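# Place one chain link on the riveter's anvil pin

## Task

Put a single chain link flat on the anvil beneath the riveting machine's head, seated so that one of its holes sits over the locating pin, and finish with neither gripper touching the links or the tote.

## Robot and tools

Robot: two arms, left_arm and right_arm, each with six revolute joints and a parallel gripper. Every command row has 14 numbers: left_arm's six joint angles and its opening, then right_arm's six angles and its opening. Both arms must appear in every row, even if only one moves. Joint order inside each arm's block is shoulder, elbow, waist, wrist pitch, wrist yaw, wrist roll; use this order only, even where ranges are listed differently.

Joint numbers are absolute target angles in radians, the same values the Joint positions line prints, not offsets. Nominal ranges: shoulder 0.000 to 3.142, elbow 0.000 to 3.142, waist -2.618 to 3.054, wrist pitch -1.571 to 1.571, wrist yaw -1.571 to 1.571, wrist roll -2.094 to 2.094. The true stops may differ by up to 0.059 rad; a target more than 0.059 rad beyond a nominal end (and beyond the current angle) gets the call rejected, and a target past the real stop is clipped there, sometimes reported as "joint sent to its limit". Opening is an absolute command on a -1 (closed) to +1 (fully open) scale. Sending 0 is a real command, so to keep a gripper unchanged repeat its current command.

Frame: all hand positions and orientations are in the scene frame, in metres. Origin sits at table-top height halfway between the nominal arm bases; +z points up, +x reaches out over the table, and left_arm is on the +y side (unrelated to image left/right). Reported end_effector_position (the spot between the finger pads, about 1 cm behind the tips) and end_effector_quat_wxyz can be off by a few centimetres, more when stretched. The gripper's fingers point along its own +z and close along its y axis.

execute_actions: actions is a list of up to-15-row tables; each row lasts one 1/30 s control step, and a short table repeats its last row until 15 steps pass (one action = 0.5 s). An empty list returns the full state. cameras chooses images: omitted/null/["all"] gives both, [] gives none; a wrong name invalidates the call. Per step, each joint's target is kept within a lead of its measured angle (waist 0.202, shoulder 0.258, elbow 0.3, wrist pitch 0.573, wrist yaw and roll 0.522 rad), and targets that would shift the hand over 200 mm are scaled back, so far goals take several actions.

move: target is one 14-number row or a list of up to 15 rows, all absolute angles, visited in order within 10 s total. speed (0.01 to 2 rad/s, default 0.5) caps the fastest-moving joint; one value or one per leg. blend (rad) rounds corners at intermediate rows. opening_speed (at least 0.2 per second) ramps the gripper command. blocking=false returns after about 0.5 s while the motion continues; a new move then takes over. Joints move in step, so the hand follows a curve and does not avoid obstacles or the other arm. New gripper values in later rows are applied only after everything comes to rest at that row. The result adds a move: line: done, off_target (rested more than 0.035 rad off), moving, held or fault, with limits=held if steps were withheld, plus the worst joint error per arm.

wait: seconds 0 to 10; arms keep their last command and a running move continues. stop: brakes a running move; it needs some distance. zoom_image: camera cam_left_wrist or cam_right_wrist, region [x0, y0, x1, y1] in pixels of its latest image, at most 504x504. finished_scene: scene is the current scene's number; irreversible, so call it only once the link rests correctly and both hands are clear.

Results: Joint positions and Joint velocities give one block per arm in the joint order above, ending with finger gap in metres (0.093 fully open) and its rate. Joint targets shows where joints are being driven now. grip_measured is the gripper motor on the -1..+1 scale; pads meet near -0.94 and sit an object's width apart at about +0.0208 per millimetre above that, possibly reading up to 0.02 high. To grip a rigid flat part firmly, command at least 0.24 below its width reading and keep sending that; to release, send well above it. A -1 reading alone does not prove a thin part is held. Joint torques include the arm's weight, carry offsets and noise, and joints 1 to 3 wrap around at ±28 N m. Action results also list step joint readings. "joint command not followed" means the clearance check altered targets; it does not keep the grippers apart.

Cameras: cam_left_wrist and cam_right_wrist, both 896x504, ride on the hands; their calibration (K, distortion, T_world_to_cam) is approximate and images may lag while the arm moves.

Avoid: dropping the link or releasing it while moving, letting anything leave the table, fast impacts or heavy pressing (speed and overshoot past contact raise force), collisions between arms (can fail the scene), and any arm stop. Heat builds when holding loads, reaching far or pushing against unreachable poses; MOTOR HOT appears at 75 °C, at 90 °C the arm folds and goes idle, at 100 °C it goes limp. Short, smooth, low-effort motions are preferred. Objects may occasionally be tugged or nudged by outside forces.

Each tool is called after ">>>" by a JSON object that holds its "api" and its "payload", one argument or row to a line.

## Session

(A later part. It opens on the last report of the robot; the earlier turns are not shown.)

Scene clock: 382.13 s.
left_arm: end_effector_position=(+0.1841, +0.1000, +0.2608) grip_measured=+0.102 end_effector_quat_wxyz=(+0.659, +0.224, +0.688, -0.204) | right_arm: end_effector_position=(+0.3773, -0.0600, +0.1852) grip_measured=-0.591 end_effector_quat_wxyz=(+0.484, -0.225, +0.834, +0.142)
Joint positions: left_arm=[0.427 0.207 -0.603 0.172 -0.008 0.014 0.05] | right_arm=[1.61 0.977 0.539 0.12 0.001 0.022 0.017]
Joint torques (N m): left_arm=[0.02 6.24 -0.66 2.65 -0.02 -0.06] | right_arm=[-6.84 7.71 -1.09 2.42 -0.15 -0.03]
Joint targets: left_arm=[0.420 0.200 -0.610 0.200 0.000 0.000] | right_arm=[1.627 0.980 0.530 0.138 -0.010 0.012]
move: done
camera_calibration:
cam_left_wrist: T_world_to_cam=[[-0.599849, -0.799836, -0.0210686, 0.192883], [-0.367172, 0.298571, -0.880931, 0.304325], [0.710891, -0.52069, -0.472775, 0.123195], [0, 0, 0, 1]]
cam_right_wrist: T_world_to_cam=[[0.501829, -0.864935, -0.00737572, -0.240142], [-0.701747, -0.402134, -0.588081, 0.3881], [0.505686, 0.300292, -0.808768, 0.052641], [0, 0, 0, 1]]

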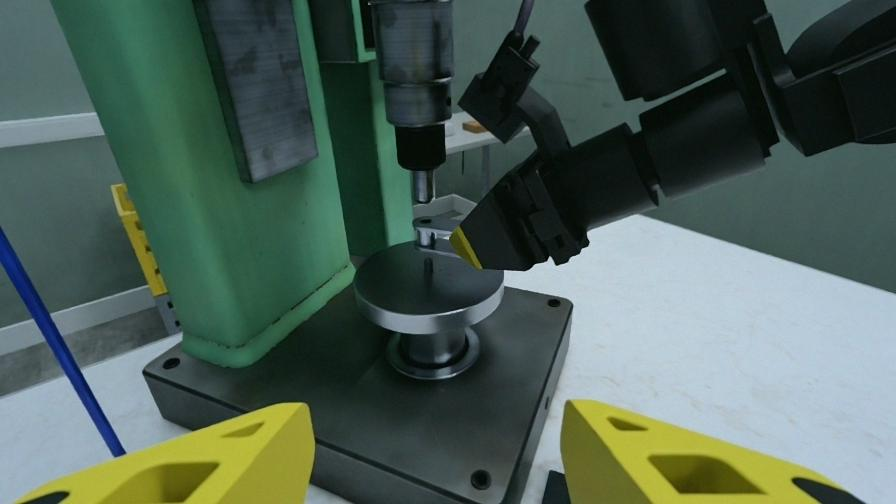

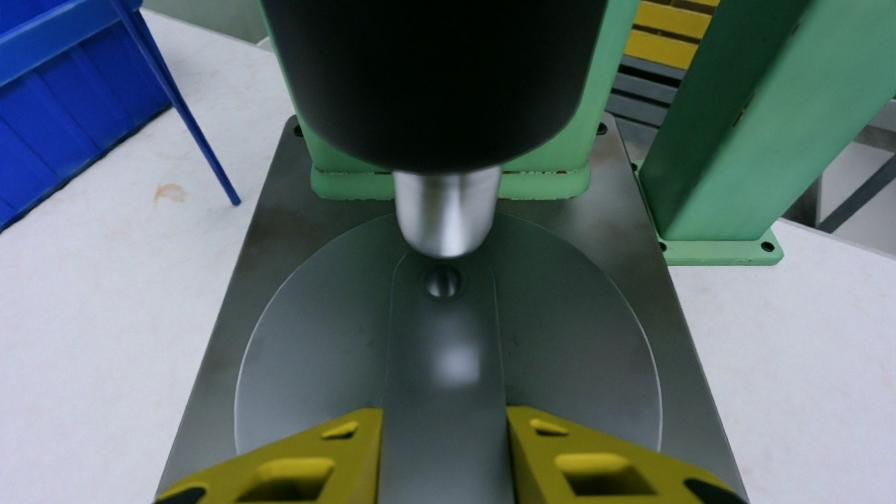

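>>> {"api": "move", "payload": {
  "target": [0.42,0.2,-0.61,0.2,0.0,0.0,0.1,1.6266,0.976,0.5275,0.138,-0.01,0.012,-0.8],
  "speed": 0.03,
  "cameras": []
}}

Scene clock: 385.73 s.
left_arm: end_effector_position=(+0.1841, +0.1000, +0.2608) grip_measured=+0.102 end_effector_quat_wxyz=(+0.659, +0.224, +0.688, -0.204) | right_arm: end_effector_position=(+0.3784, -0.0619, +0.1852) grip_measured=-0.591 end_effector_quat_wxyz=(+0.485, -0.223, +0.834, +0.141)
Joint positions: left_arm=[0.427 0.207 -0.603 0.172 -0.008 0.014 0.05] | right_arm=[1.61 0.977 0.535 0.12 0.001 0.022 0.017]
Joint torques (N m): left_arm=[0.01 6.23 -0.68 2.64 -0.02 -0.06] | right_arm=[-6.86 7.42 -0.96 2.42 -0.16 -0.03]
Joint targets: left_arm=[0.420 0.200 -0.610 0.200 0.000 0.000] | right_arm=[1.627 0.976 0.528 0.138 -0.010 0.012]
move: done

>>> {"api": "wait", "payload": {
  "seconds": 0.1,
  "cameras": ["cam_right_wrist"]
}}

>>> {"api": "zoom_image", "payload": {
  "camera": "cam_right_wrist",
  "region": [380, 180, 510, 320]
}}

Scene clock: 391.43 s.
left_arm: end_effector_position=(+0.1841, +0.1000, +0.2608) grip_measured=+0.102 end_effector_quat_wxyz=(+0.659, +0.224, +0.688, -0.204) | right_arm: end_effector_position=(+0.3784, -0.0619, +0.1852) grip_measured=-0.591 end_effector_quat_wxyz=(+0.485, -0.223, +0.834, +0.141)
Joint positions: left_arm=[0.427 0.207 -0.603 0.172 -0.008 0.014 0.05] | right_arm=[1.61 0.977 0.535 0.12 0.001 0.022 0.017]
Joint torques (N m): left_arm=[0.01 6.19 -0.66 2.64 -0.02 -0.06] | right_arm=[-6.84 7.39 -0.95 2.42 -0.15 -0.03]
Joint targets: left_arm=[0.420 0.200 -0.610 0.200 0.000 0.000] | right_arm=[1.627 0.976 0.528 0.138 -0.010 0.012]
Tool commands: left_gripper/opening=+0.1 right_gripper/opening=-0.8
wait: 0.10 s; at rest from the start
camera_calibration:
cam_right_wrist: T_world_to_cam=[[0.497864, -0.867224, -0.00737572, -0.240954], [-0.703581, -0.398917, -0.588081, 0.38904], [0.507055, 0.297974, -0.808768, 0.051965], [0, 0, 0, 1]]
Images, in order: cam_right_wrist.

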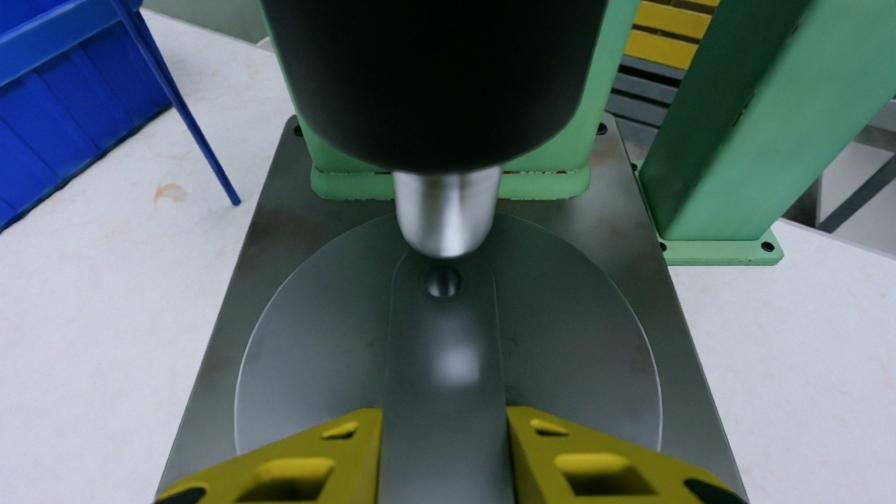

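Scaled by 3.600 from the camera's 896x504 image, which has a finer 1280x720 frame.

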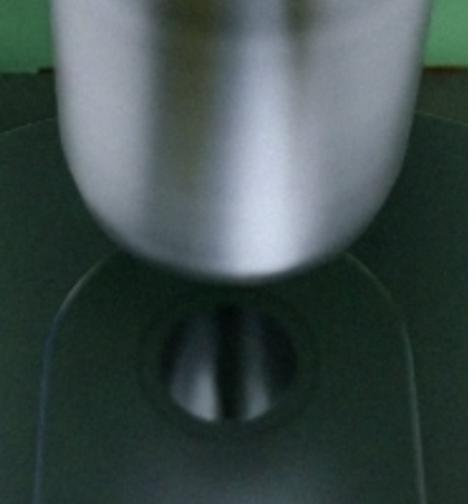

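>>> {"api": "wait", "payload": {
  "seconds": 0.5
}}

>>> {"api": "zoom_image", "payload": {
  "camera": "cam_left_wrist",
  "region": [390, 180, 490, 300]
}}

>>> {"api": "zoom_image", "payload": {
  "camera": "cam_right_wrist",
  "region": [380, 180, 510, 320]
}}

Scene clock: 398.43 s.
left_arm: end_effector_position=(+0.1841, +0.1000, +0.2608) grip_measured=+0.102 end_effector_quat_wxyz=(+0.659, +0.224, +0.688, -0.204) | right_arm: end_effector_position=(+0.3784, -0.0619, +0.1852) grip_measured=-0.591 end_effector_quat_wxyz=(+0.485, -0.223, +0.834, +0.141)
Joint positions: left_arm=[0.427 0.207 -0.603 0.172 -0.008 0.014 0.05] | right_arm=[1.61 0.977 0.535 0.12 0.001 0.022 0.017]
Joint torques (N m): left_arm=[0.01 6.23 -0.68 2.64 -0.03 -0.05] | right_arm=[-6.83 7.43 -0.96 2.42 -0.15 -0.03]
Joint targets: left_arm=[0.420 0.200 -0.610 0.200 0.000 0.000] | right_arm=[1.627 0.976 0.528 0.138 -0.010 0.012]
Tool commands: left_gripper/opening=+0.1 right_gripper/opening=-0.8
wait: 0.50 s; at rest from the start
camera_calibration:
cam_left_wrist: T_world_to_cam=[[-0.599849, -0.799836, -0.0210686, 0.192883], [-0.367172, 0.298571, -0.880931, 0.304325], [0.710891, -0.52069, -0.472775, 0.123195], [0, 0, 0, 1]]
cam_right_wrist: T_world_to_cam=[[0.497864, -0.867224, -0.00737572, -0.240954], [-0.703581, -0.398917, -0.588081, 0.38904], [0.507055, 0.297974, -0.808768, 0.051965], [0, 0, 0, 1]]

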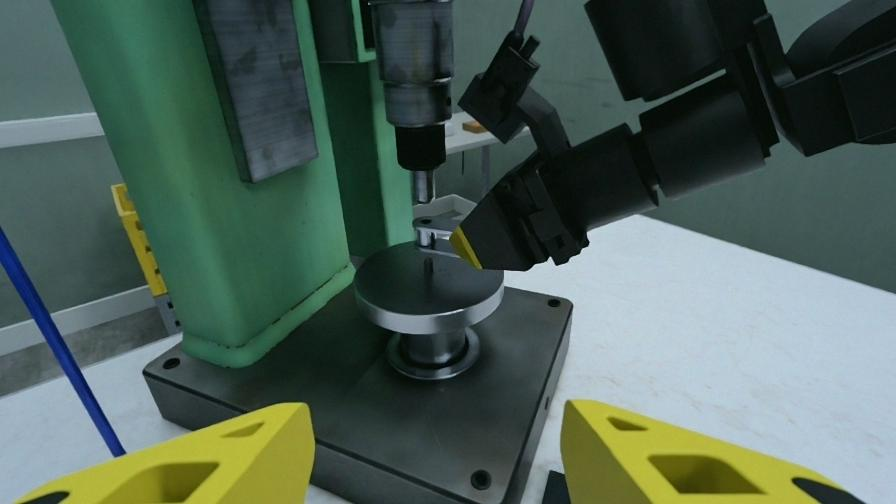

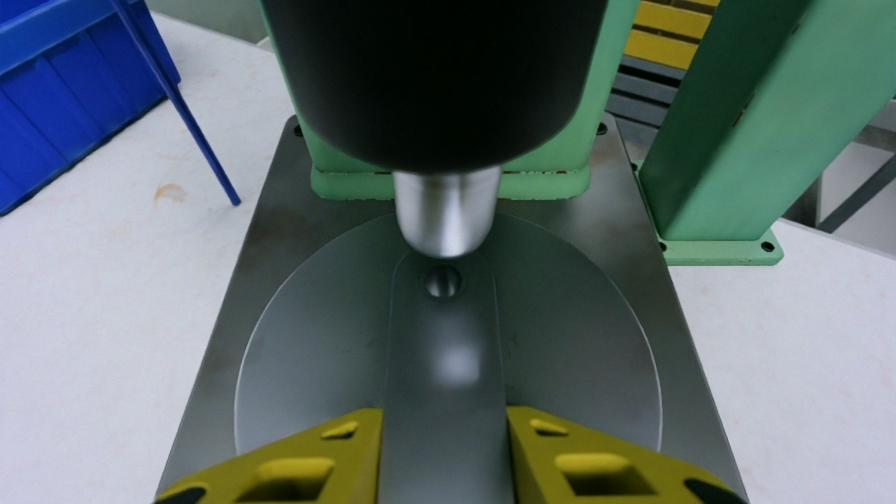

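Scaled by 4.200 from the camera's 896x504 image, which has a finer 1280x720 frame.

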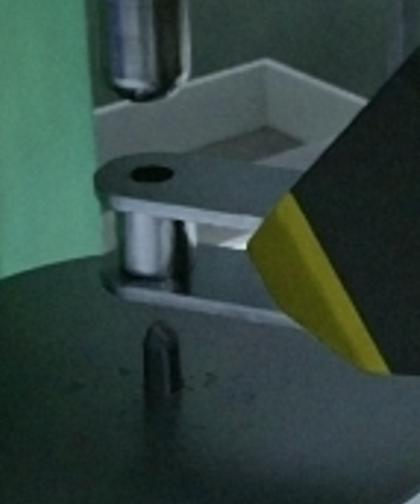

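Scaled by 3.600 from the camera's 896x504 image, which has a finer 1280x720 frame.

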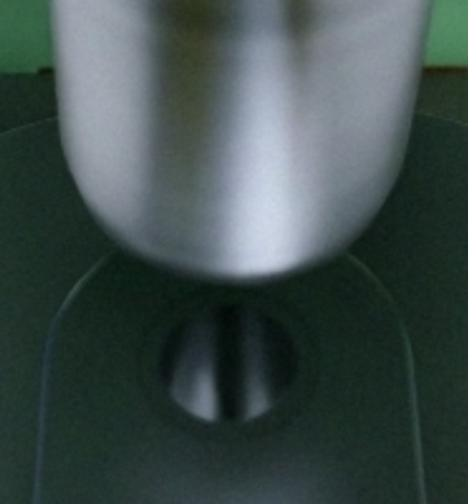

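>>> {"api": "move", "payload": {
  "target": [0.42,0.2,-0.61,0.2,0.0,0.0,0.1,1.6266,0.976,0.5255,0.138,-0.01,0.012,-0.8],
  "speed": 0.03,
  "cameras": ["cam_right_wrist"]
}}

>>> {"api": "zoom_image", "payload": {
  "camera": "cam_right_wrist",
  "region": [380, 180, 510, 320]
}}

Scene clock: 403.50 s.
left_arm: end_effector_position=(+0.1841, +0.1000, +0.2608) grip_measured=+0.102 end_effector_quat_wxyz=(+0.659, +0.224, +0.688, -0.205) | right_arm: end_effector_position=(+0.3784, -0.0619, +0.1852) grip_measured=-0.591 end_effector_quat_wxyz=(+0.485, -0.223, +0.834, +0.141)
Joint positions: left_arm=[0.427 0.207 -0.603 0.173 -0.008 0.014 0.05] | right_arm=[1.61 0.977 0.535 0.12 0.001 0.022 0.017]
Joint torques (N m): left_arm=[0.02 6.2 -0.64 2.64 -0.03 -0.06] | right_arm=[-6.84 7.39 -1.16 2.42 -0.15 -0.03]
Joint targets: left_arm=[0.420 0.200 -0.610 0.200 0.000 0.000] | right_arm=[1.627 0.976 0.526 0.138 -0.010 0.012]
move: done
camera_calibration:
cam_right_wrist: T_world_to_cam=[[0.497864, -0.867224, -0.00737572, -0.240954], [-0.703581, -0.398917, -0.588081, 0.38904], [0.507055, 0.297974, -0.808768, 0.051965], [0, 0, 0, 1]]
Images, in order: cam_right_wrist.

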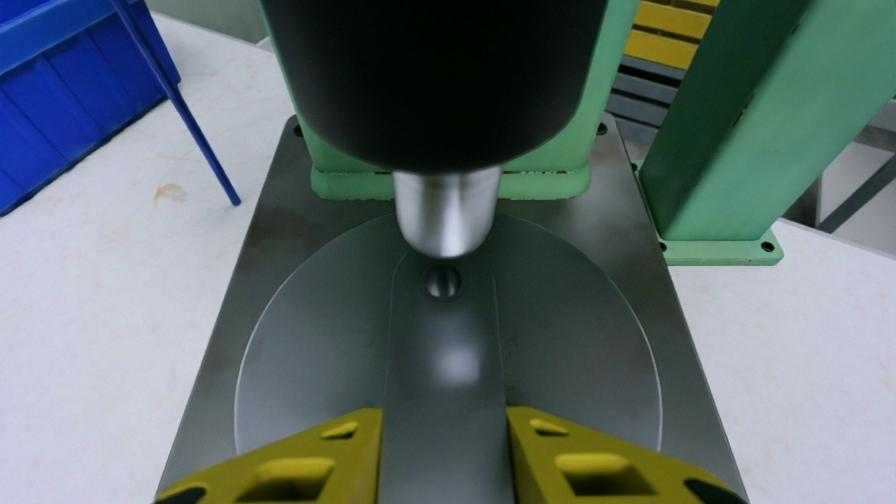

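Scaled by 3.600 from the camera's 896x504 image, which has a finer 1280x720 frame.

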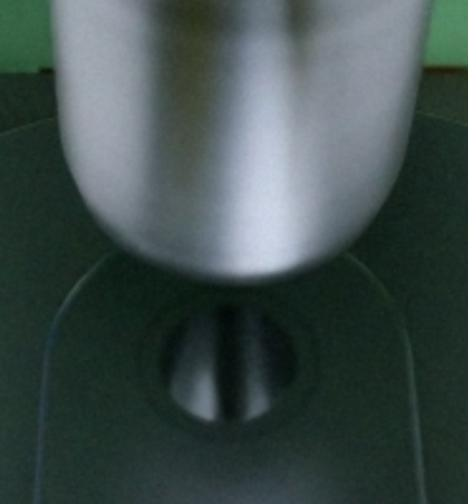

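>>> {"api": "move", "payload": {
  "target": [0.42,0.2,-0.61,0.2,0.0,0.0,0.1,1.6266,0.976,0.5238,0.138,-0.01,0.012,-0.8],
  "speed": 0.03,
  "cameras": ["cam_right_wrist"]
}}

>>> {"api": "zoom_image", "payload": {
  "camera": "cam_right_wrist",
  "region": [380, 180, 510, 320]
}}

Scene clock: 407.60 s.
left_arm: end_effector_position=(+0.1841, +0.1000, +0.2608) grip_measured=+0.102 end_effector_quat_wxyz=(+0.659, +0.224, +0.688, -0.205) | right_arm: end_effector_position=(+0.3786, -0.0621, +0.1852) grip_measured=-0.591 end_effector_quat_wxyz=(+0.485, -0.223, +0.834, +0.141)
Joint positions: left_arm=[0.427 0.207 -0.603 0.173 -0.008 0.014 0.05] | right_arm=[1.61 0.977 0.534 0.12 0.001 0.022 0.017]
Joint torques (N m): left_arm=[0.01 6.22 -0.66 2.64 -0.02 -0.06] | right_arm=[-6.84 7.42 -1.2 2.42 -0.15 -0.03]
Joint targets: left_arm=[0.420 0.200 -0.610 0.200 0.000 0.000] | right_arm=[1.627 0.976 0.524 0.138 -0.010 0.012]
move: done
camera_calibration:
cam_right_wrist: T_world_to_cam=[[0.49749, -0.867437, -0.00756291, -0.241089], [-0.70381, -0.39852, -0.588077, 0.389158], [0.507105, 0.297885, -0.80877, 0.0519385], [0, 0, 0, 1]]
Images, in order: cam_right_wrist.

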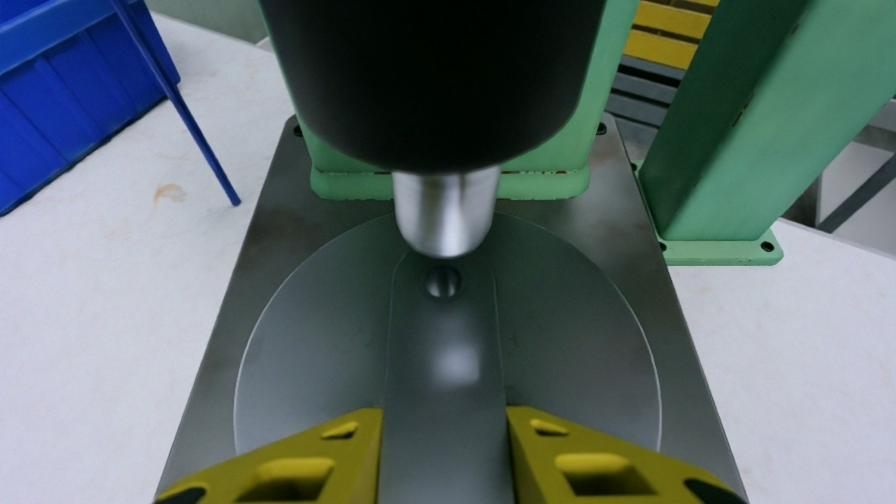

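Scaled by 3.600 from the camera's 896x504 image, which has a finer 1280x720 frame.

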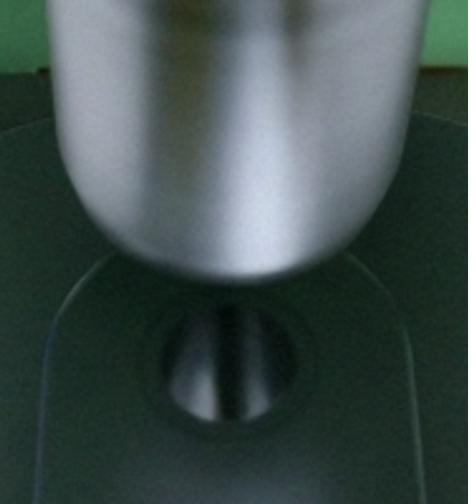

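>>> {"api": "move", "payload": {
  "target": [0.42,0.2,-0.61,0.2,0.0,0.0,0.1,1.6266,0.976,0.5226,0.138,-0.01,0.012,-0.8],
  "speed": 0.03,
  "cameras": ["cam_right_wrist"]
}}

>>> {"api": "zoom_image", "payload": {
  "camera": "cam_right_wrist",
  "region": [380, 180, 510, 320]
}}

Scene clock: 412.60 s.
left_arm: end_effector_position=(+0.1841, +0.1000, +0.2608) grip_measured=+0.102 end_effector_quat_wxyz=(+0.659, +0.224, +0.688, -0.205) | right_arm: end_effector_position=(+0.3794, -0.0635, +0.1852) grip_measured=-0.591 end_effector_quat_wxyz=(+0.485, -0.221, +0.835, +0.140)
Joint positions: left_arm=[0.427 0.207 -0.603 0.173 -0.008 0.014 0.05] | right_arm=[1.61 0.977 0.531 0.12 0.001 0.022 0.017]
Joint torques (N m): left_arm=[-0.01 6.22 -0.66 2.64 -0.03 -0.06] | right_arm=[-6.83 7.41 -1.02 2.42 -0.15 -0.03]
Joint targets: left_arm=[0.420 0.200 -0.610 0.200 0.000 0.000] | right_arm=[1.627 0.976 0.523 0.138 -0.010 0.012]
move: done
camera_calibration:
cam_right_wrist: T_world_to_cam=[[0.494797, -0.868974, -0.00775011, -0.241694], [-0.705099, -0.396241, -0.588072, 0.389825], [0.507948, 0.296441, -0.808771, 0.0515166], [0, 0, 0, 1]]
Images, in order: cam_right_wrist.

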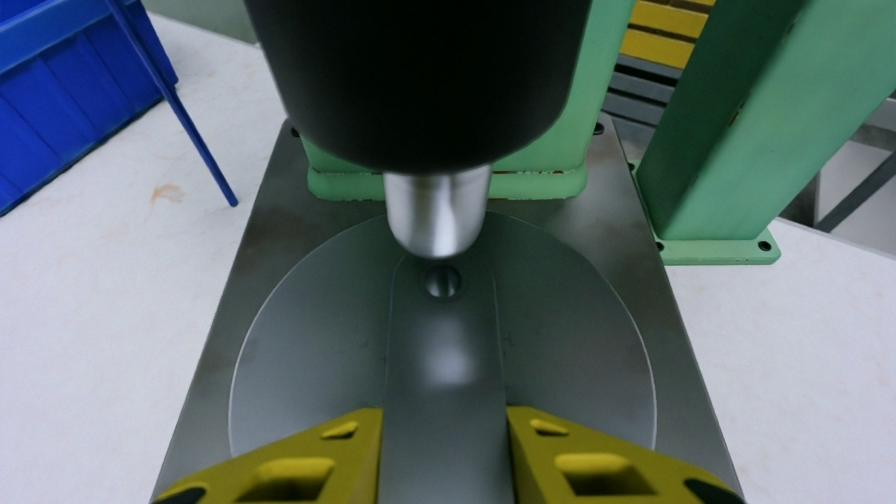

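Scaled by 3.600 from the camera's 896x504 image, which has a finer 1280x720 frame.

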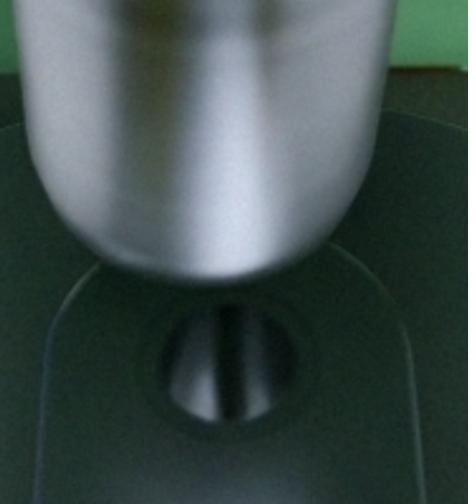

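>>> {"api": "move", "payload": {
  "target": [0.42,0.2,-0.61,0.2,0.0,0.0,0.1,1.6266,0.976,0.5457,0.138,-0.01,0.012,-0.8],
  "speed": 0.04,
  "cameras": ["cam_right_wrist"]
}}

>>> {"api": "zoom_image", "payload": {
  "camera": "cam_right_wrist",
  "region": [380, 180, 510, 320]
}}

Scene clock: 426.77 s.
left_arm: end_effector_position=(+0.1841, +0.1000, +0.2608) grip_measured=+0.102 end_effector_quat_wxyz=(+0.659, +0.224, +0.688, -0.205) | right_arm: end_effector_position=(+0.3781, -0.0613, +0.1852) grip_measured=-0.591 end_effector_quat_wxyz=(+0.484, -0.224, +0.834, +0.141)
Joint positions: left_arm=[0.427 0.207 -0.603 0.173 -0.008 0.014 0.05] | right_arm=[1.61 0.977 0.536 0.12 0.001 0.022 0.017]
Joint torques (N m): left_arm=[0.02 6.2 -0.66 2.64 -0.02 -0.07] | right_arm=[-6.84 7.41 0.66 2.42 -0.14 -0.03]
Joint targets: left_arm=[0.420 0.200 -0.610 0.200 0.000 0.000] | right_arm=[1.627 0.976 0.546 0.138 -0.010 0.012]
move: done
camera_calibration:
cam_right_wrist: T_world_to_cam=[[0.499431, -0.866319, -0.00775011, -0.240751], [-0.702972, -0.400001, -0.588072, 0.388726], [0.506358, 0.29915, -0.808771, 0.0523068], [0, 0, 0, 1]]
Images, in order: cam_right_wrist.

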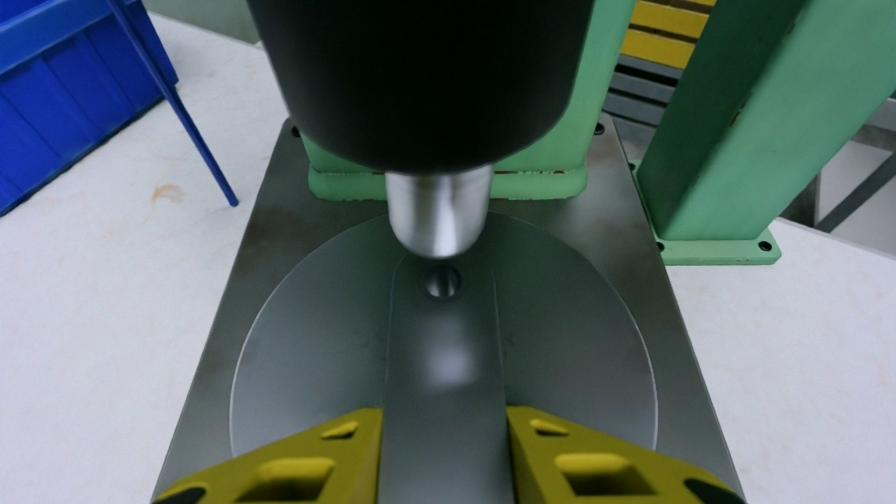

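Scaled by 3.600 from the camera's 896x504 image, which has a finer 1280x720 frame.

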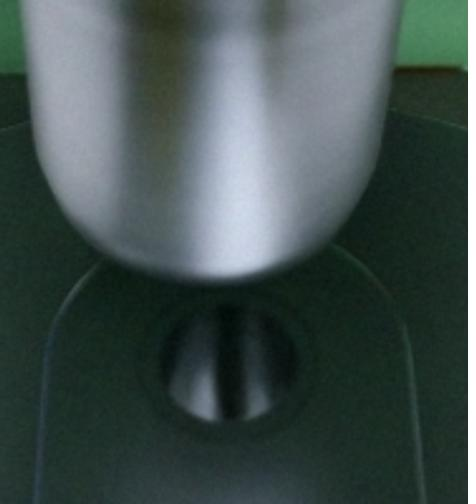

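>>> {"api": "move", "payload": {
  "target": [0.42,0.2,-0.61,0.2,0.0,0.0,0.1,1.6266,0.976,0.5475,0.138,-0.01,0.012,-0.8],
  "speed": 0.04,
  "cameras": ["cam_right_wrist"]
}}

>>> {"api": "zoom_image", "payload": {
  "camera": "cam_right_wrist",
  "region": [380, 180, 510, 320]
}}

Scene clock: 430.13 s.
left_arm: end_effector_position=(+0.1841, +0.1000, +0.2608) grip_measured=+0.102 end_effector_quat_wxyz=(+0.659, +0.224, +0.688, -0.205) | right_arm: end_effector_position=(+0.3776, -0.0605, +0.1852) grip_measured=-0.591 end_effector_quat_wxyz=(+0.484, -0.224, +0.834, +0.142)
Joint positions: left_arm=[0.427 0.207 -0.603 0.173 -0.008 0.014 0.05] | right_arm=[1.61 0.977 0.538 0.12 0.001 0.022 0.017]
Joint torques (N m): left_arm=[0.03 6.2 -0.69 2.64 -0.02 -0.06] | right_arm=[-6.89 7.41 0.66 2.42 -0.15 -0.03]
Joint targets: left_arm=[0.420 0.200 -0.610 0.200 0.000 0.000] | right_arm=[1.627 0.976 0.548 0.138 -0.010 0.012]
move: done
camera_calibration:
cam_right_wrist: T_world_to_cam=[[0.501082, -0.865365, -0.00775011, -0.240412], [-0.702208, -0.401341, -0.588072, 0.388334], [0.505787, 0.300115, -0.808771, 0.0525883], [0, 0, 0, 1]]
Images, in order: cam_right_wrist.

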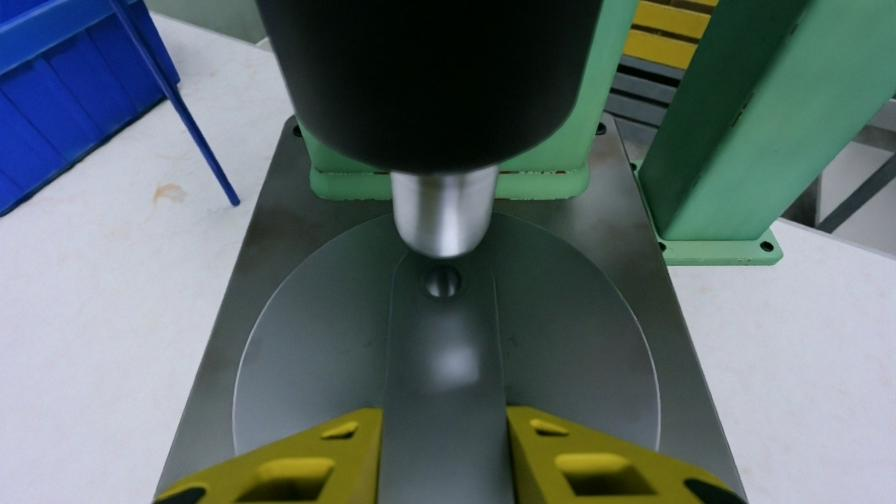

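Scaled by 3.600 from the camera's 896x504 image, which has a finer 1280x720 frame.

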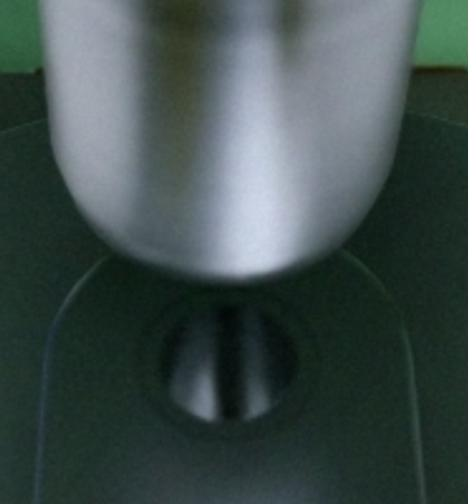

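>>> {"api": "wait", "payload": {
  "seconds": 0.05
}}

>>> {"api": "zoom_image", "payload": {
  "camera": "cam_left_wrist",
  "region": [400, 190, 470, 290]
}}

Scene clock: 432.40 s.
left_arm: end_effector_position=(+0.1841, +0.1000, +0.2608) grip_measured=+0.102 end_effector_quat_wxyz=(+0.659, +0.224, +0.688, -0.205) | right_arm: end_effector_position=(+0.3776, -0.0605, +0.1852) grip_measured=-0.591 end_effector_quat_wxyz=(+0.484, -0.224, +0.834, +0.142)
Joint positions: left_arm=[0.427 0.207 -0.603 0.173 -0.008 0.014 0.05] | right_arm=[1.61 0.977 0.538 0.12 0.001 0.022 0.017]
Joint torques (N m): left_arm=[0.05 6.2 -0.65 2.64 -0.03 -0.06] | right_arm=[-6.86 7.42 0.69 2.42 -0.15 -0.03]
Joint targets: left_arm=[0.420 0.200 -0.610 0.200 0.000 0.000] | right_arm=[1.627 0.976 0.548 0.138 -0.010 0.012]
Tool commands: left_gripper/opening=+0.1 right_gripper/opening=-0.8
wait: 0.07 s; at rest from the start
camera_calibration:
cam_left_wrist: T_world_to_cam=[[-0.599842, -0.799841, -0.0210761, 0.192886], [-0.366899, 0.298374, -0.881112, 0.304425], [0.711038, -0.520795, -0.472439, 0.123131], [0, 0, 0, 1]]
cam_right_wrist: T_world_to_cam=[[0.501082, -0.865365, -0.00775011, -0.240412], [-0.702208, -0.401341, -0.588072, 0.388334], [0.505787, 0.300115, -0.808771, 0.0525883], [0, 0, 0, 1]]

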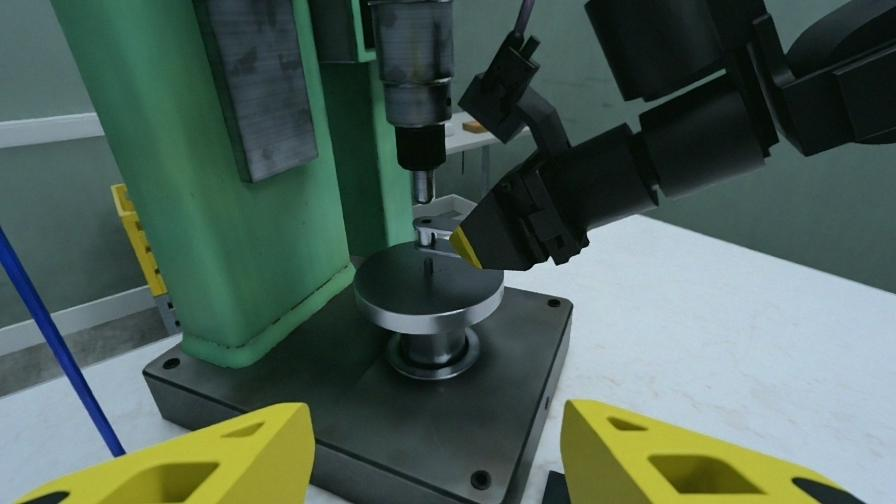

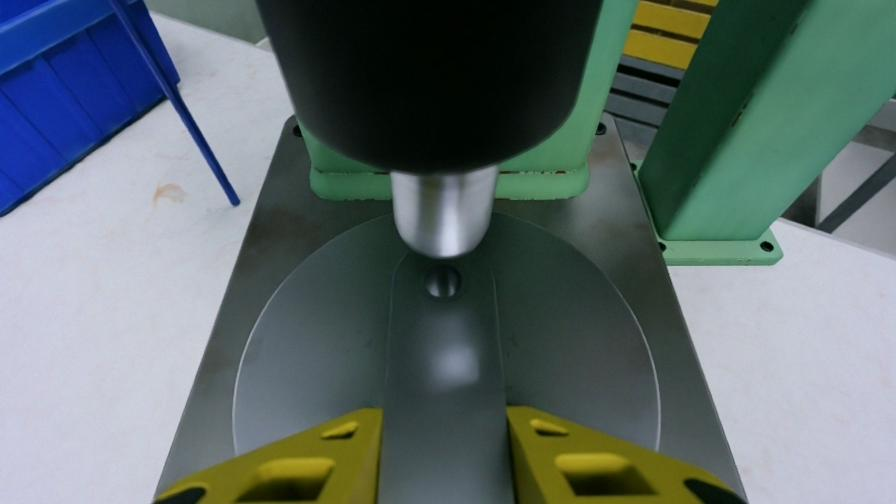

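Scaled by 5.040 from the camera's 896x504 image, which has a finer 1280x720 frame.

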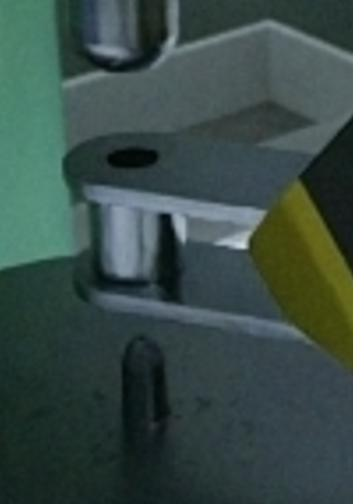

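>>> {"api": "move", "payload": {
  "target": [0.42,0.2,-0.61,0.2,0.0,0.0,0.1,1.6397,0.950,0.5475,0.172,-0.01,0.012,-0.8],
  "speed": 0.03
}}

>>> {"api": "zoom_image", "payload": {
  "camera": "cam_left_wrist",
  "region": [400, 190, 470, 290]
}}

>>> {"api": "zoom_image", "payload": {
  "camera": "cam_right_wrist",
  "region": [380, 180, 510, 320]
}}

Scene clock: 453.60 s.
left_arm: end_effector_position=(+0.1841, +0.1000, +0.2608) grip_measured=+0.102 end_effector_quat_wxyz=(+0.659, +0.224, +0.688, -0.205) | right_arm: end_effector_position=(+0.3782, -0.0602, +0.1787) grip_measured=-0.591 end_effector_quat_wxyz=(+0.485, -0.224, +0.833, +0.142)
Joint positions: left_arm=[0.427 0.207 -0.603 0.173 -0.008 0.014 0.05] | right_arm=[1.623 0.96 0.538 0.152 0.001 0.022 0.017]
Joint torques (N m): left_arm=[0.01 6.2 -0.65 2.63 -0.03 -0.06] | right_arm=[-6.93 6.58 0.65 2.38 -0.15 -0.03]
Joint targets: left_arm=[0.420 0.200 -0.610 0.200 0.000 0.000] | right_arm=[1.640 0.950 0.548 0.172 -0.010 0.012]
move: done
camera_calibration:
cam_left_wrist: T_world_to_cam=[[-0.599842, -0.799841, -0.0210761, 0.192886], [-0.366899, 0.298374, -0.881112, 0.304425], [0.711038, -0.520795, -0.472439, 0.123131], [0, 0, 0, 1]]
cam_right_wrist: T_world_to_cam=[[0.501098, -0.865356, -0.00780389, -0.240441], [-0.701058, -0.400638, -0.589921, 0.384994], [0.507365, 0.301079, -0.807423, 0.0460783], [0, 0, 0, 1]]

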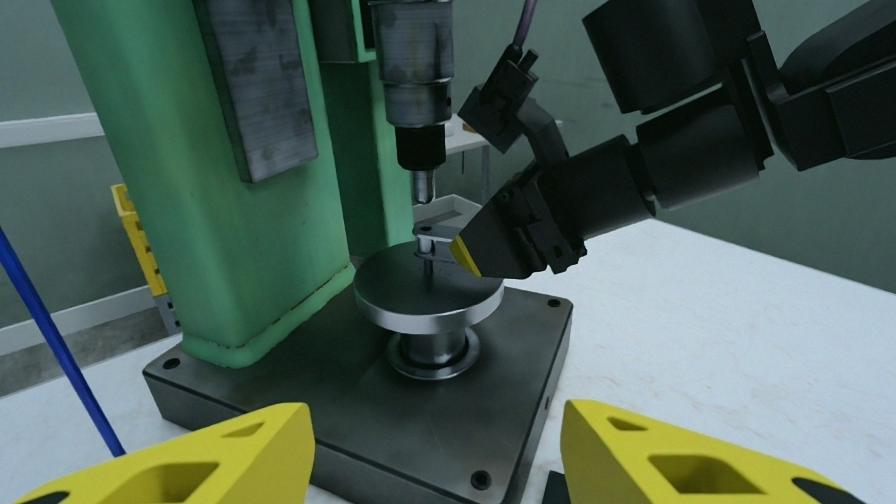

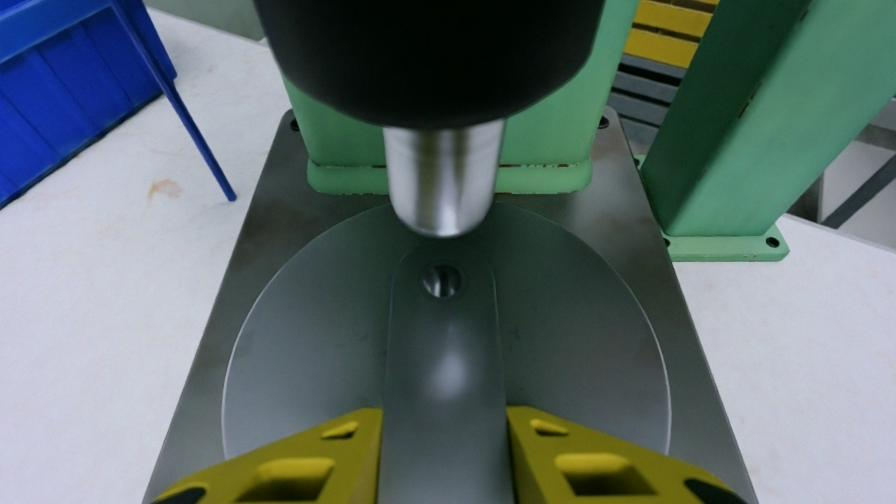

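Scaled by 5.040 from the camera's 896x504 image, which has a finer 1280x720 frame.

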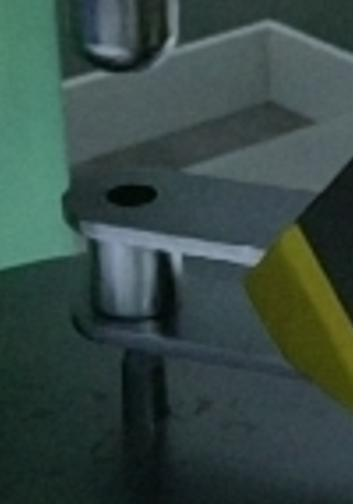

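Scaled by 3.600 from the camera's 896x504 image, which has a finer 1280x720 frame.

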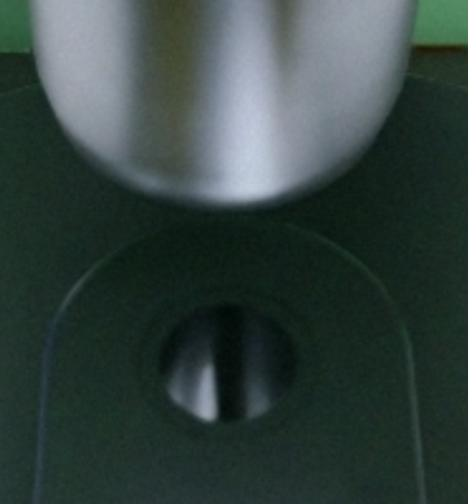

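>>> {"api": "move", "payload": {
  "target": [0.42,0.2,-0.61,0.2,0.0,0.0,0.1,1.6485,0.9363,0.5475,0.1925,-0.01,0.012,-0.8],
  "speed": 0.03
}}

>>> {"api": "zoom_image", "payload": {
  "camera": "cam_left_wrist",
  "region": [400, 190, 470, 290]
}}

>>> {"api": "zoom_image", "payload": {
  "camera": "cam_right_wrist",
  "region": [380, 160, 510, 320]
}}

Scene clock: 465.47 s.
left_arm: end_effector_position=(+0.1841, +0.1000, +0.2608) grip_measured=+0.102 end_effector_quat_wxyz=(+0.659, +0.224, +0.688, -0.205) | right_arm: end_effector_position=(+0.3780, -0.0603, +0.1731) grip_measured=-0.591 end_effector_quat_wxyz=(+0.485, -0.224, +0.834, +0.142)
Joint positions: left_arm=[0.427 0.207 -0.603 0.173 -0.008 0.014 0.05] | right_arm=[1.631 0.946 0.538 0.173 0.001 0.022 0.017]
Joint torques (N m): left_arm=[0.03 6.2 -0.68 2.64 -0.02 -0.06] | right_arm=[-6.94 6.49 0.65 2.42 -0.15 -0.04]
Joint targets: left_arm=[0.420 0.200 -0.610 0.200 0.000 0.000] | right_arm=[1.648 0.936 0.548 0.192 -0.010 0.012]
move: done
camera_calibration:
cam_left_wrist: T_world_to_cam=[[-0.599842, -0.799841, -0.0210761, 0.192886], [-0.366899, 0.298374, -0.881112, 0.304425], [0.711038, -0.520795, -0.472439, 0.123131], [0, 0, 0, 1]]
cam_right_wrist: T_world_to_cam=[[0.501088, -0.865362, -0.00776804, -0.240494], [-0.701825, -0.401107, -0.588689, 0.381533], [0.506313, 0.300436, -0.808322, 0.0422169], [0, 0, 0, 1]]

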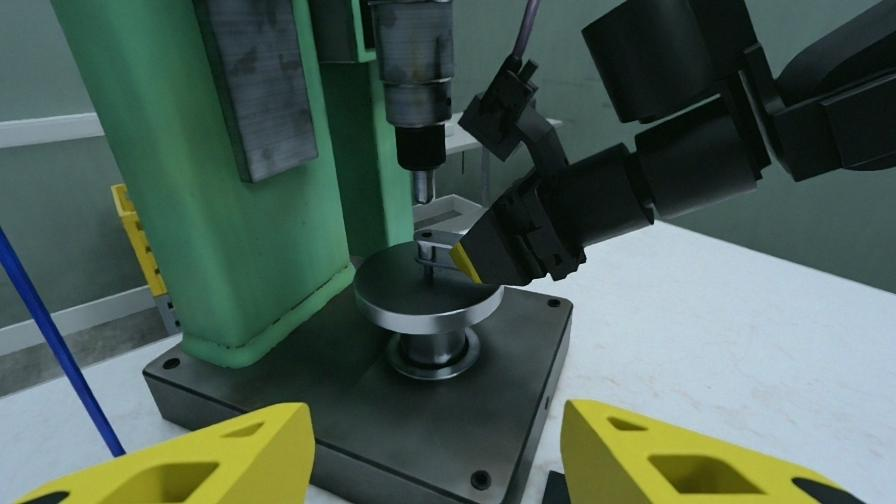

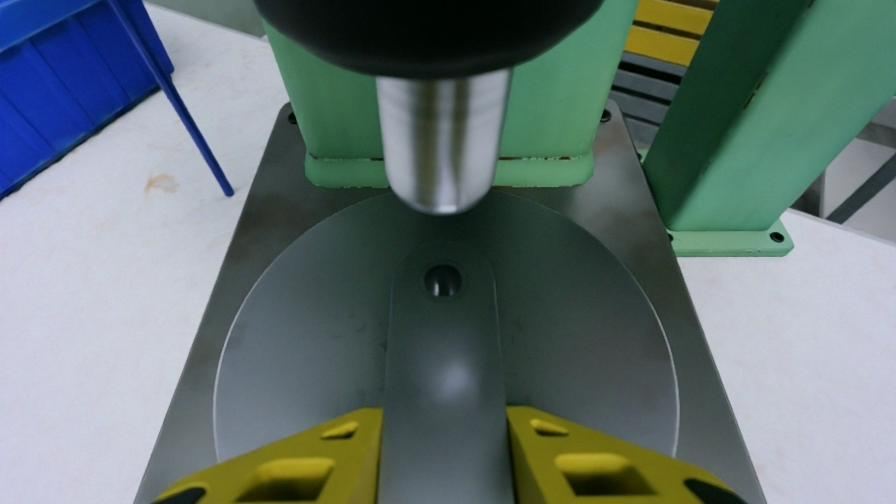

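Scaled by 5.040 from the camera's 896x504 image, which has a finer 1280x720 frame.

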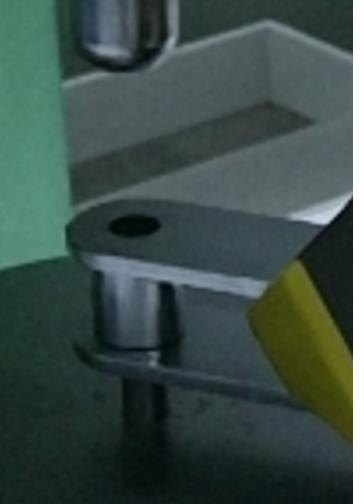

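Scaled by 3.150 from the camera's 896x504 image, which has a finer 1280x720 frame.

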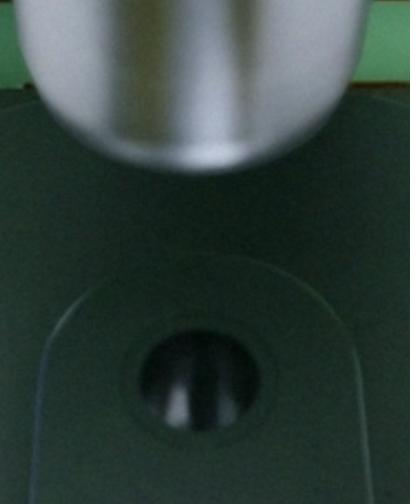

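>>> {"api": "move", "payload": {
  "target": [0.42,0.2,-0.61,0.2,0.0,0.0,0.1,1.6543,0.9268,0.5475,0.2079,-0.01,0.012,-0.8],
  "speed": 0.025,
  "cameras": ["cam_left_wrist"]
}}

>>> {"api": "zoom_image", "payload": {
  "camera": "cam_left_wrist",
  "region": [400, 190, 470, 290]
}}

Scene clock: 476.87 s.
left_arm: end_effector_position=(+0.1841, +0.1000, +0.2608) grip_measured=+0.102 end_effector_quat_wxyz=(+0.659, +0.224, +0.688, -0.205) | right_arm: end_effector_position=(+0.3778, -0.0604, +0.1693) grip_measured=-0.591 end_effector_quat_wxyz=(+0.484, -0.224, +0.834, +0.142)
Joint positions: left_arm=[0.427 0.207 -0.603 0.173 -0.008 0.014 0.05] | right_arm=[1.637 0.937 0.538 0.187 0.001 0.022 0.017]
Joint torques (N m): left_arm=[0.01 6.19 -0.68 2.63 -0.03 -0.06] | right_arm=[-7.02 6.46 0.65 2.4 -0.14 -0.03]
Joint targets: left_arm=[0.420 0.200 -0.610 0.200 0.000 0.000] | right_arm=[1.654 0.927 0.548 0.208 -0.010 0.012]
move: done
camera_calibration:
cam_left_wrist: T_world_to_cam=[[-0.599842, -0.799841, -0.0210761, 0.192886], [-0.366899, 0.298374, -0.881112, 0.304425], [0.711038, -0.520795, -0.472439, 0.123131], [0, 0, 0, 1]]
Images, in order: cam_left_wrist.

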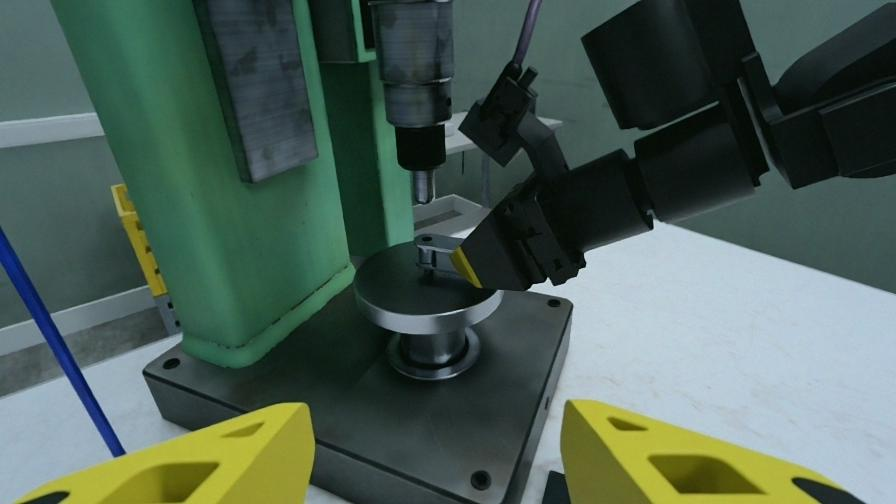

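Scaled by 5.040 from the camera's 896x504 image, which has a finer 1280x720 frame.

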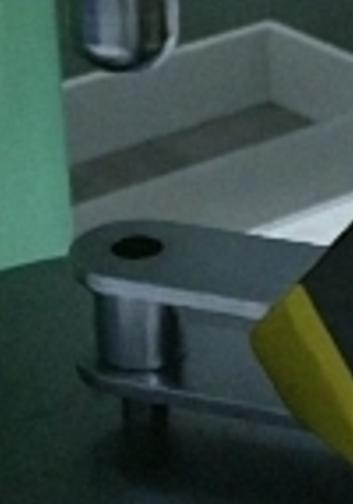

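>>> {"api": "move", "payload": {
  "target": [0.42,0.2,-0.61,0.2,0.0,0.0,0.1,1.6622,0.9175,0.5475,0.2255,-0.01,0.012,-0.8],
  "speed": 0.025,
  "cameras": ["cam_left_wrist"]
}}

>>> {"api": "zoom_image", "payload": {
  "camera": "cam_left_wrist",
  "region": [400, 190, 470, 290]
}}

Scene clock: 483.87 s.
left_arm: end_effector_position=(+0.1841, +0.1000, +0.2608) grip_measured=+0.102 end_effector_quat_wxyz=(+0.659, +0.224, +0.688, -0.205) | right_arm: end_effector_position=(+0.3781, -0.0602, +0.1655) grip_measured=-0.591 end_effector_quat_wxyz=(+0.485, -0.224, +0.833, +0.142)
Joint positions: left_arm=[0.427 0.207 -0.603 0.173 -0.008 0.014 0.05] | right_arm=[1.645 0.928 0.538 0.206 0.001 0.022 0.017]
Joint torques (N m): left_arm=[0.01 6.2 -0.68 2.64 -0.03 -0.06] | right_arm=[-7.02 6.46 0.65 2.37 -0.14 -0.03]
Joint targets: left_arm=[0.420 0.200 -0.610 0.200 0.000 0.000] | right_arm=[1.662 0.918 0.548 0.226 -0.010 0.012]
move: done
camera_calibration:
cam_left_wrist: T_world_to_cam=[[-0.599842, -0.799841, -0.0210761, 0.192886], [-0.366899, 0.298374, -0.881112, 0.304425], [0.711038, -0.520795, -0.472439, 0.123131], [0, 0, 0, 1]]
Images, in order: cam_left_wrist.

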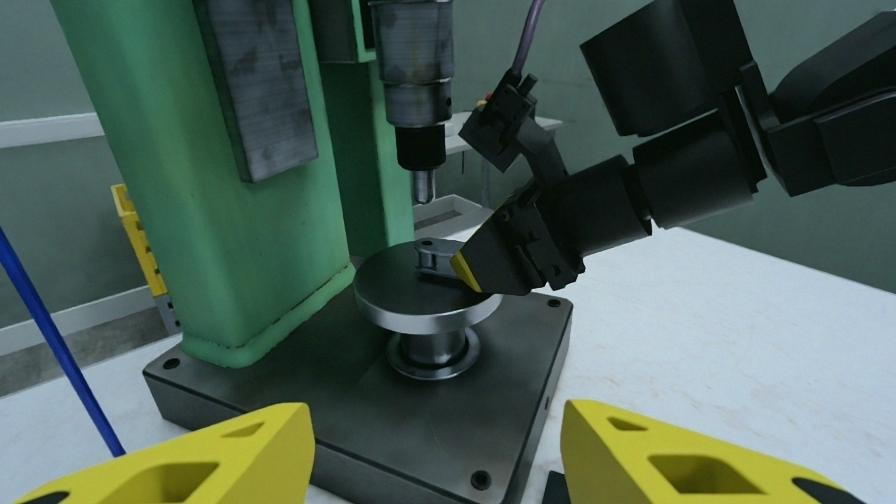

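Scaled by 5.040 from the camera's 896x504 image, which has a finer 1280x720 frame.

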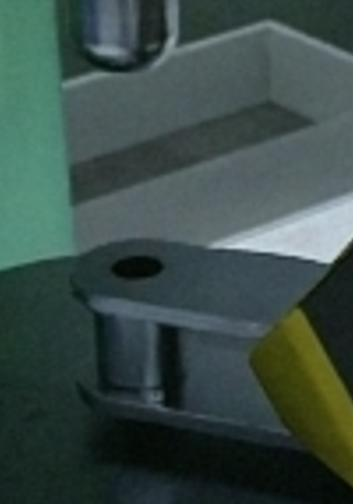

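>>> {"api": "move", "payload": {
  "target": [0.42,0.2,-0.61,0.2,0.0,0.0,0.1,1.6681,0.9083,0.5475,0.2405,-0.01,0.012,-0.8],
  "speed": 0.025,
  "cameras": ["cam_left_wrist"]
}}

>>> {"api": "zoom_image", "payload": {
  "camera": "cam_left_wrist",
  "region": [400, 190, 470, 290]
}}

Scene clock: 489.70 s.
left_arm: end_effector_position=(+0.1841, +0.1000, +0.2608) grip_measured=+0.102 end_effector_quat_wxyz=(+0.659, +0.224, +0.688, -0.205) | right_arm: end_effector_position=(+0.3778, -0.0604, +0.1621) grip_measured=-0.591 end_effector_quat_wxyz=(+0.485, -0.224, +0.833, +0.142)
Joint positions: left_arm=[0.427 0.207 -0.603 0.173 -0.008 0.014 0.05] | right_arm=[1.651 0.919 0.538 0.22 0.001 0.022 0.017]
Joint torques (N m): left_arm=[0.02 6.2 -0.66 2.63 -0.02 -0.06] | right_arm=[-7.01 6.37 0.64 2.35 -0.14 -0.03]
Joint targets: left_arm=[0.420 0.200 -0.610 0.200 0.000 0.000] | right_arm=[1.668 0.908 0.548 0.240 -0.010 0.012]
move: done
camera_calibration:
cam_left_wrist: T_world_to_cam=[[-0.599842, -0.799841, -0.0210761, 0.192886], [-0.366899, 0.298374, -0.881112, 0.304425], [0.711038, -0.520795, -0.472439, 0.123131], [0, 0, 0, 1]]
Images, in order: cam_left_wrist.

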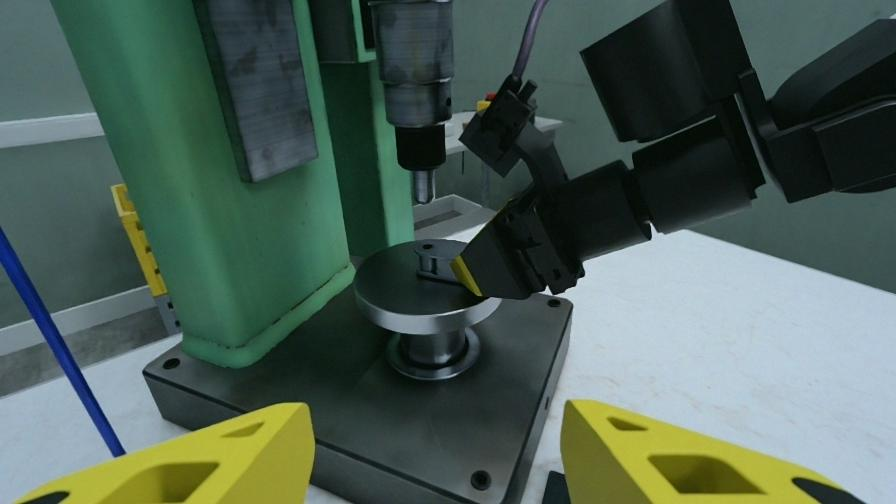

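Scaled by 5.040 from the camera's 896x504 image, which has a finer 1280x720 frame.

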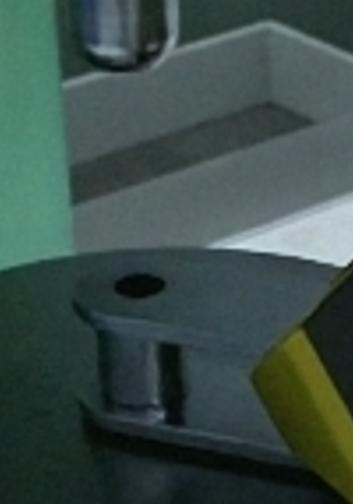

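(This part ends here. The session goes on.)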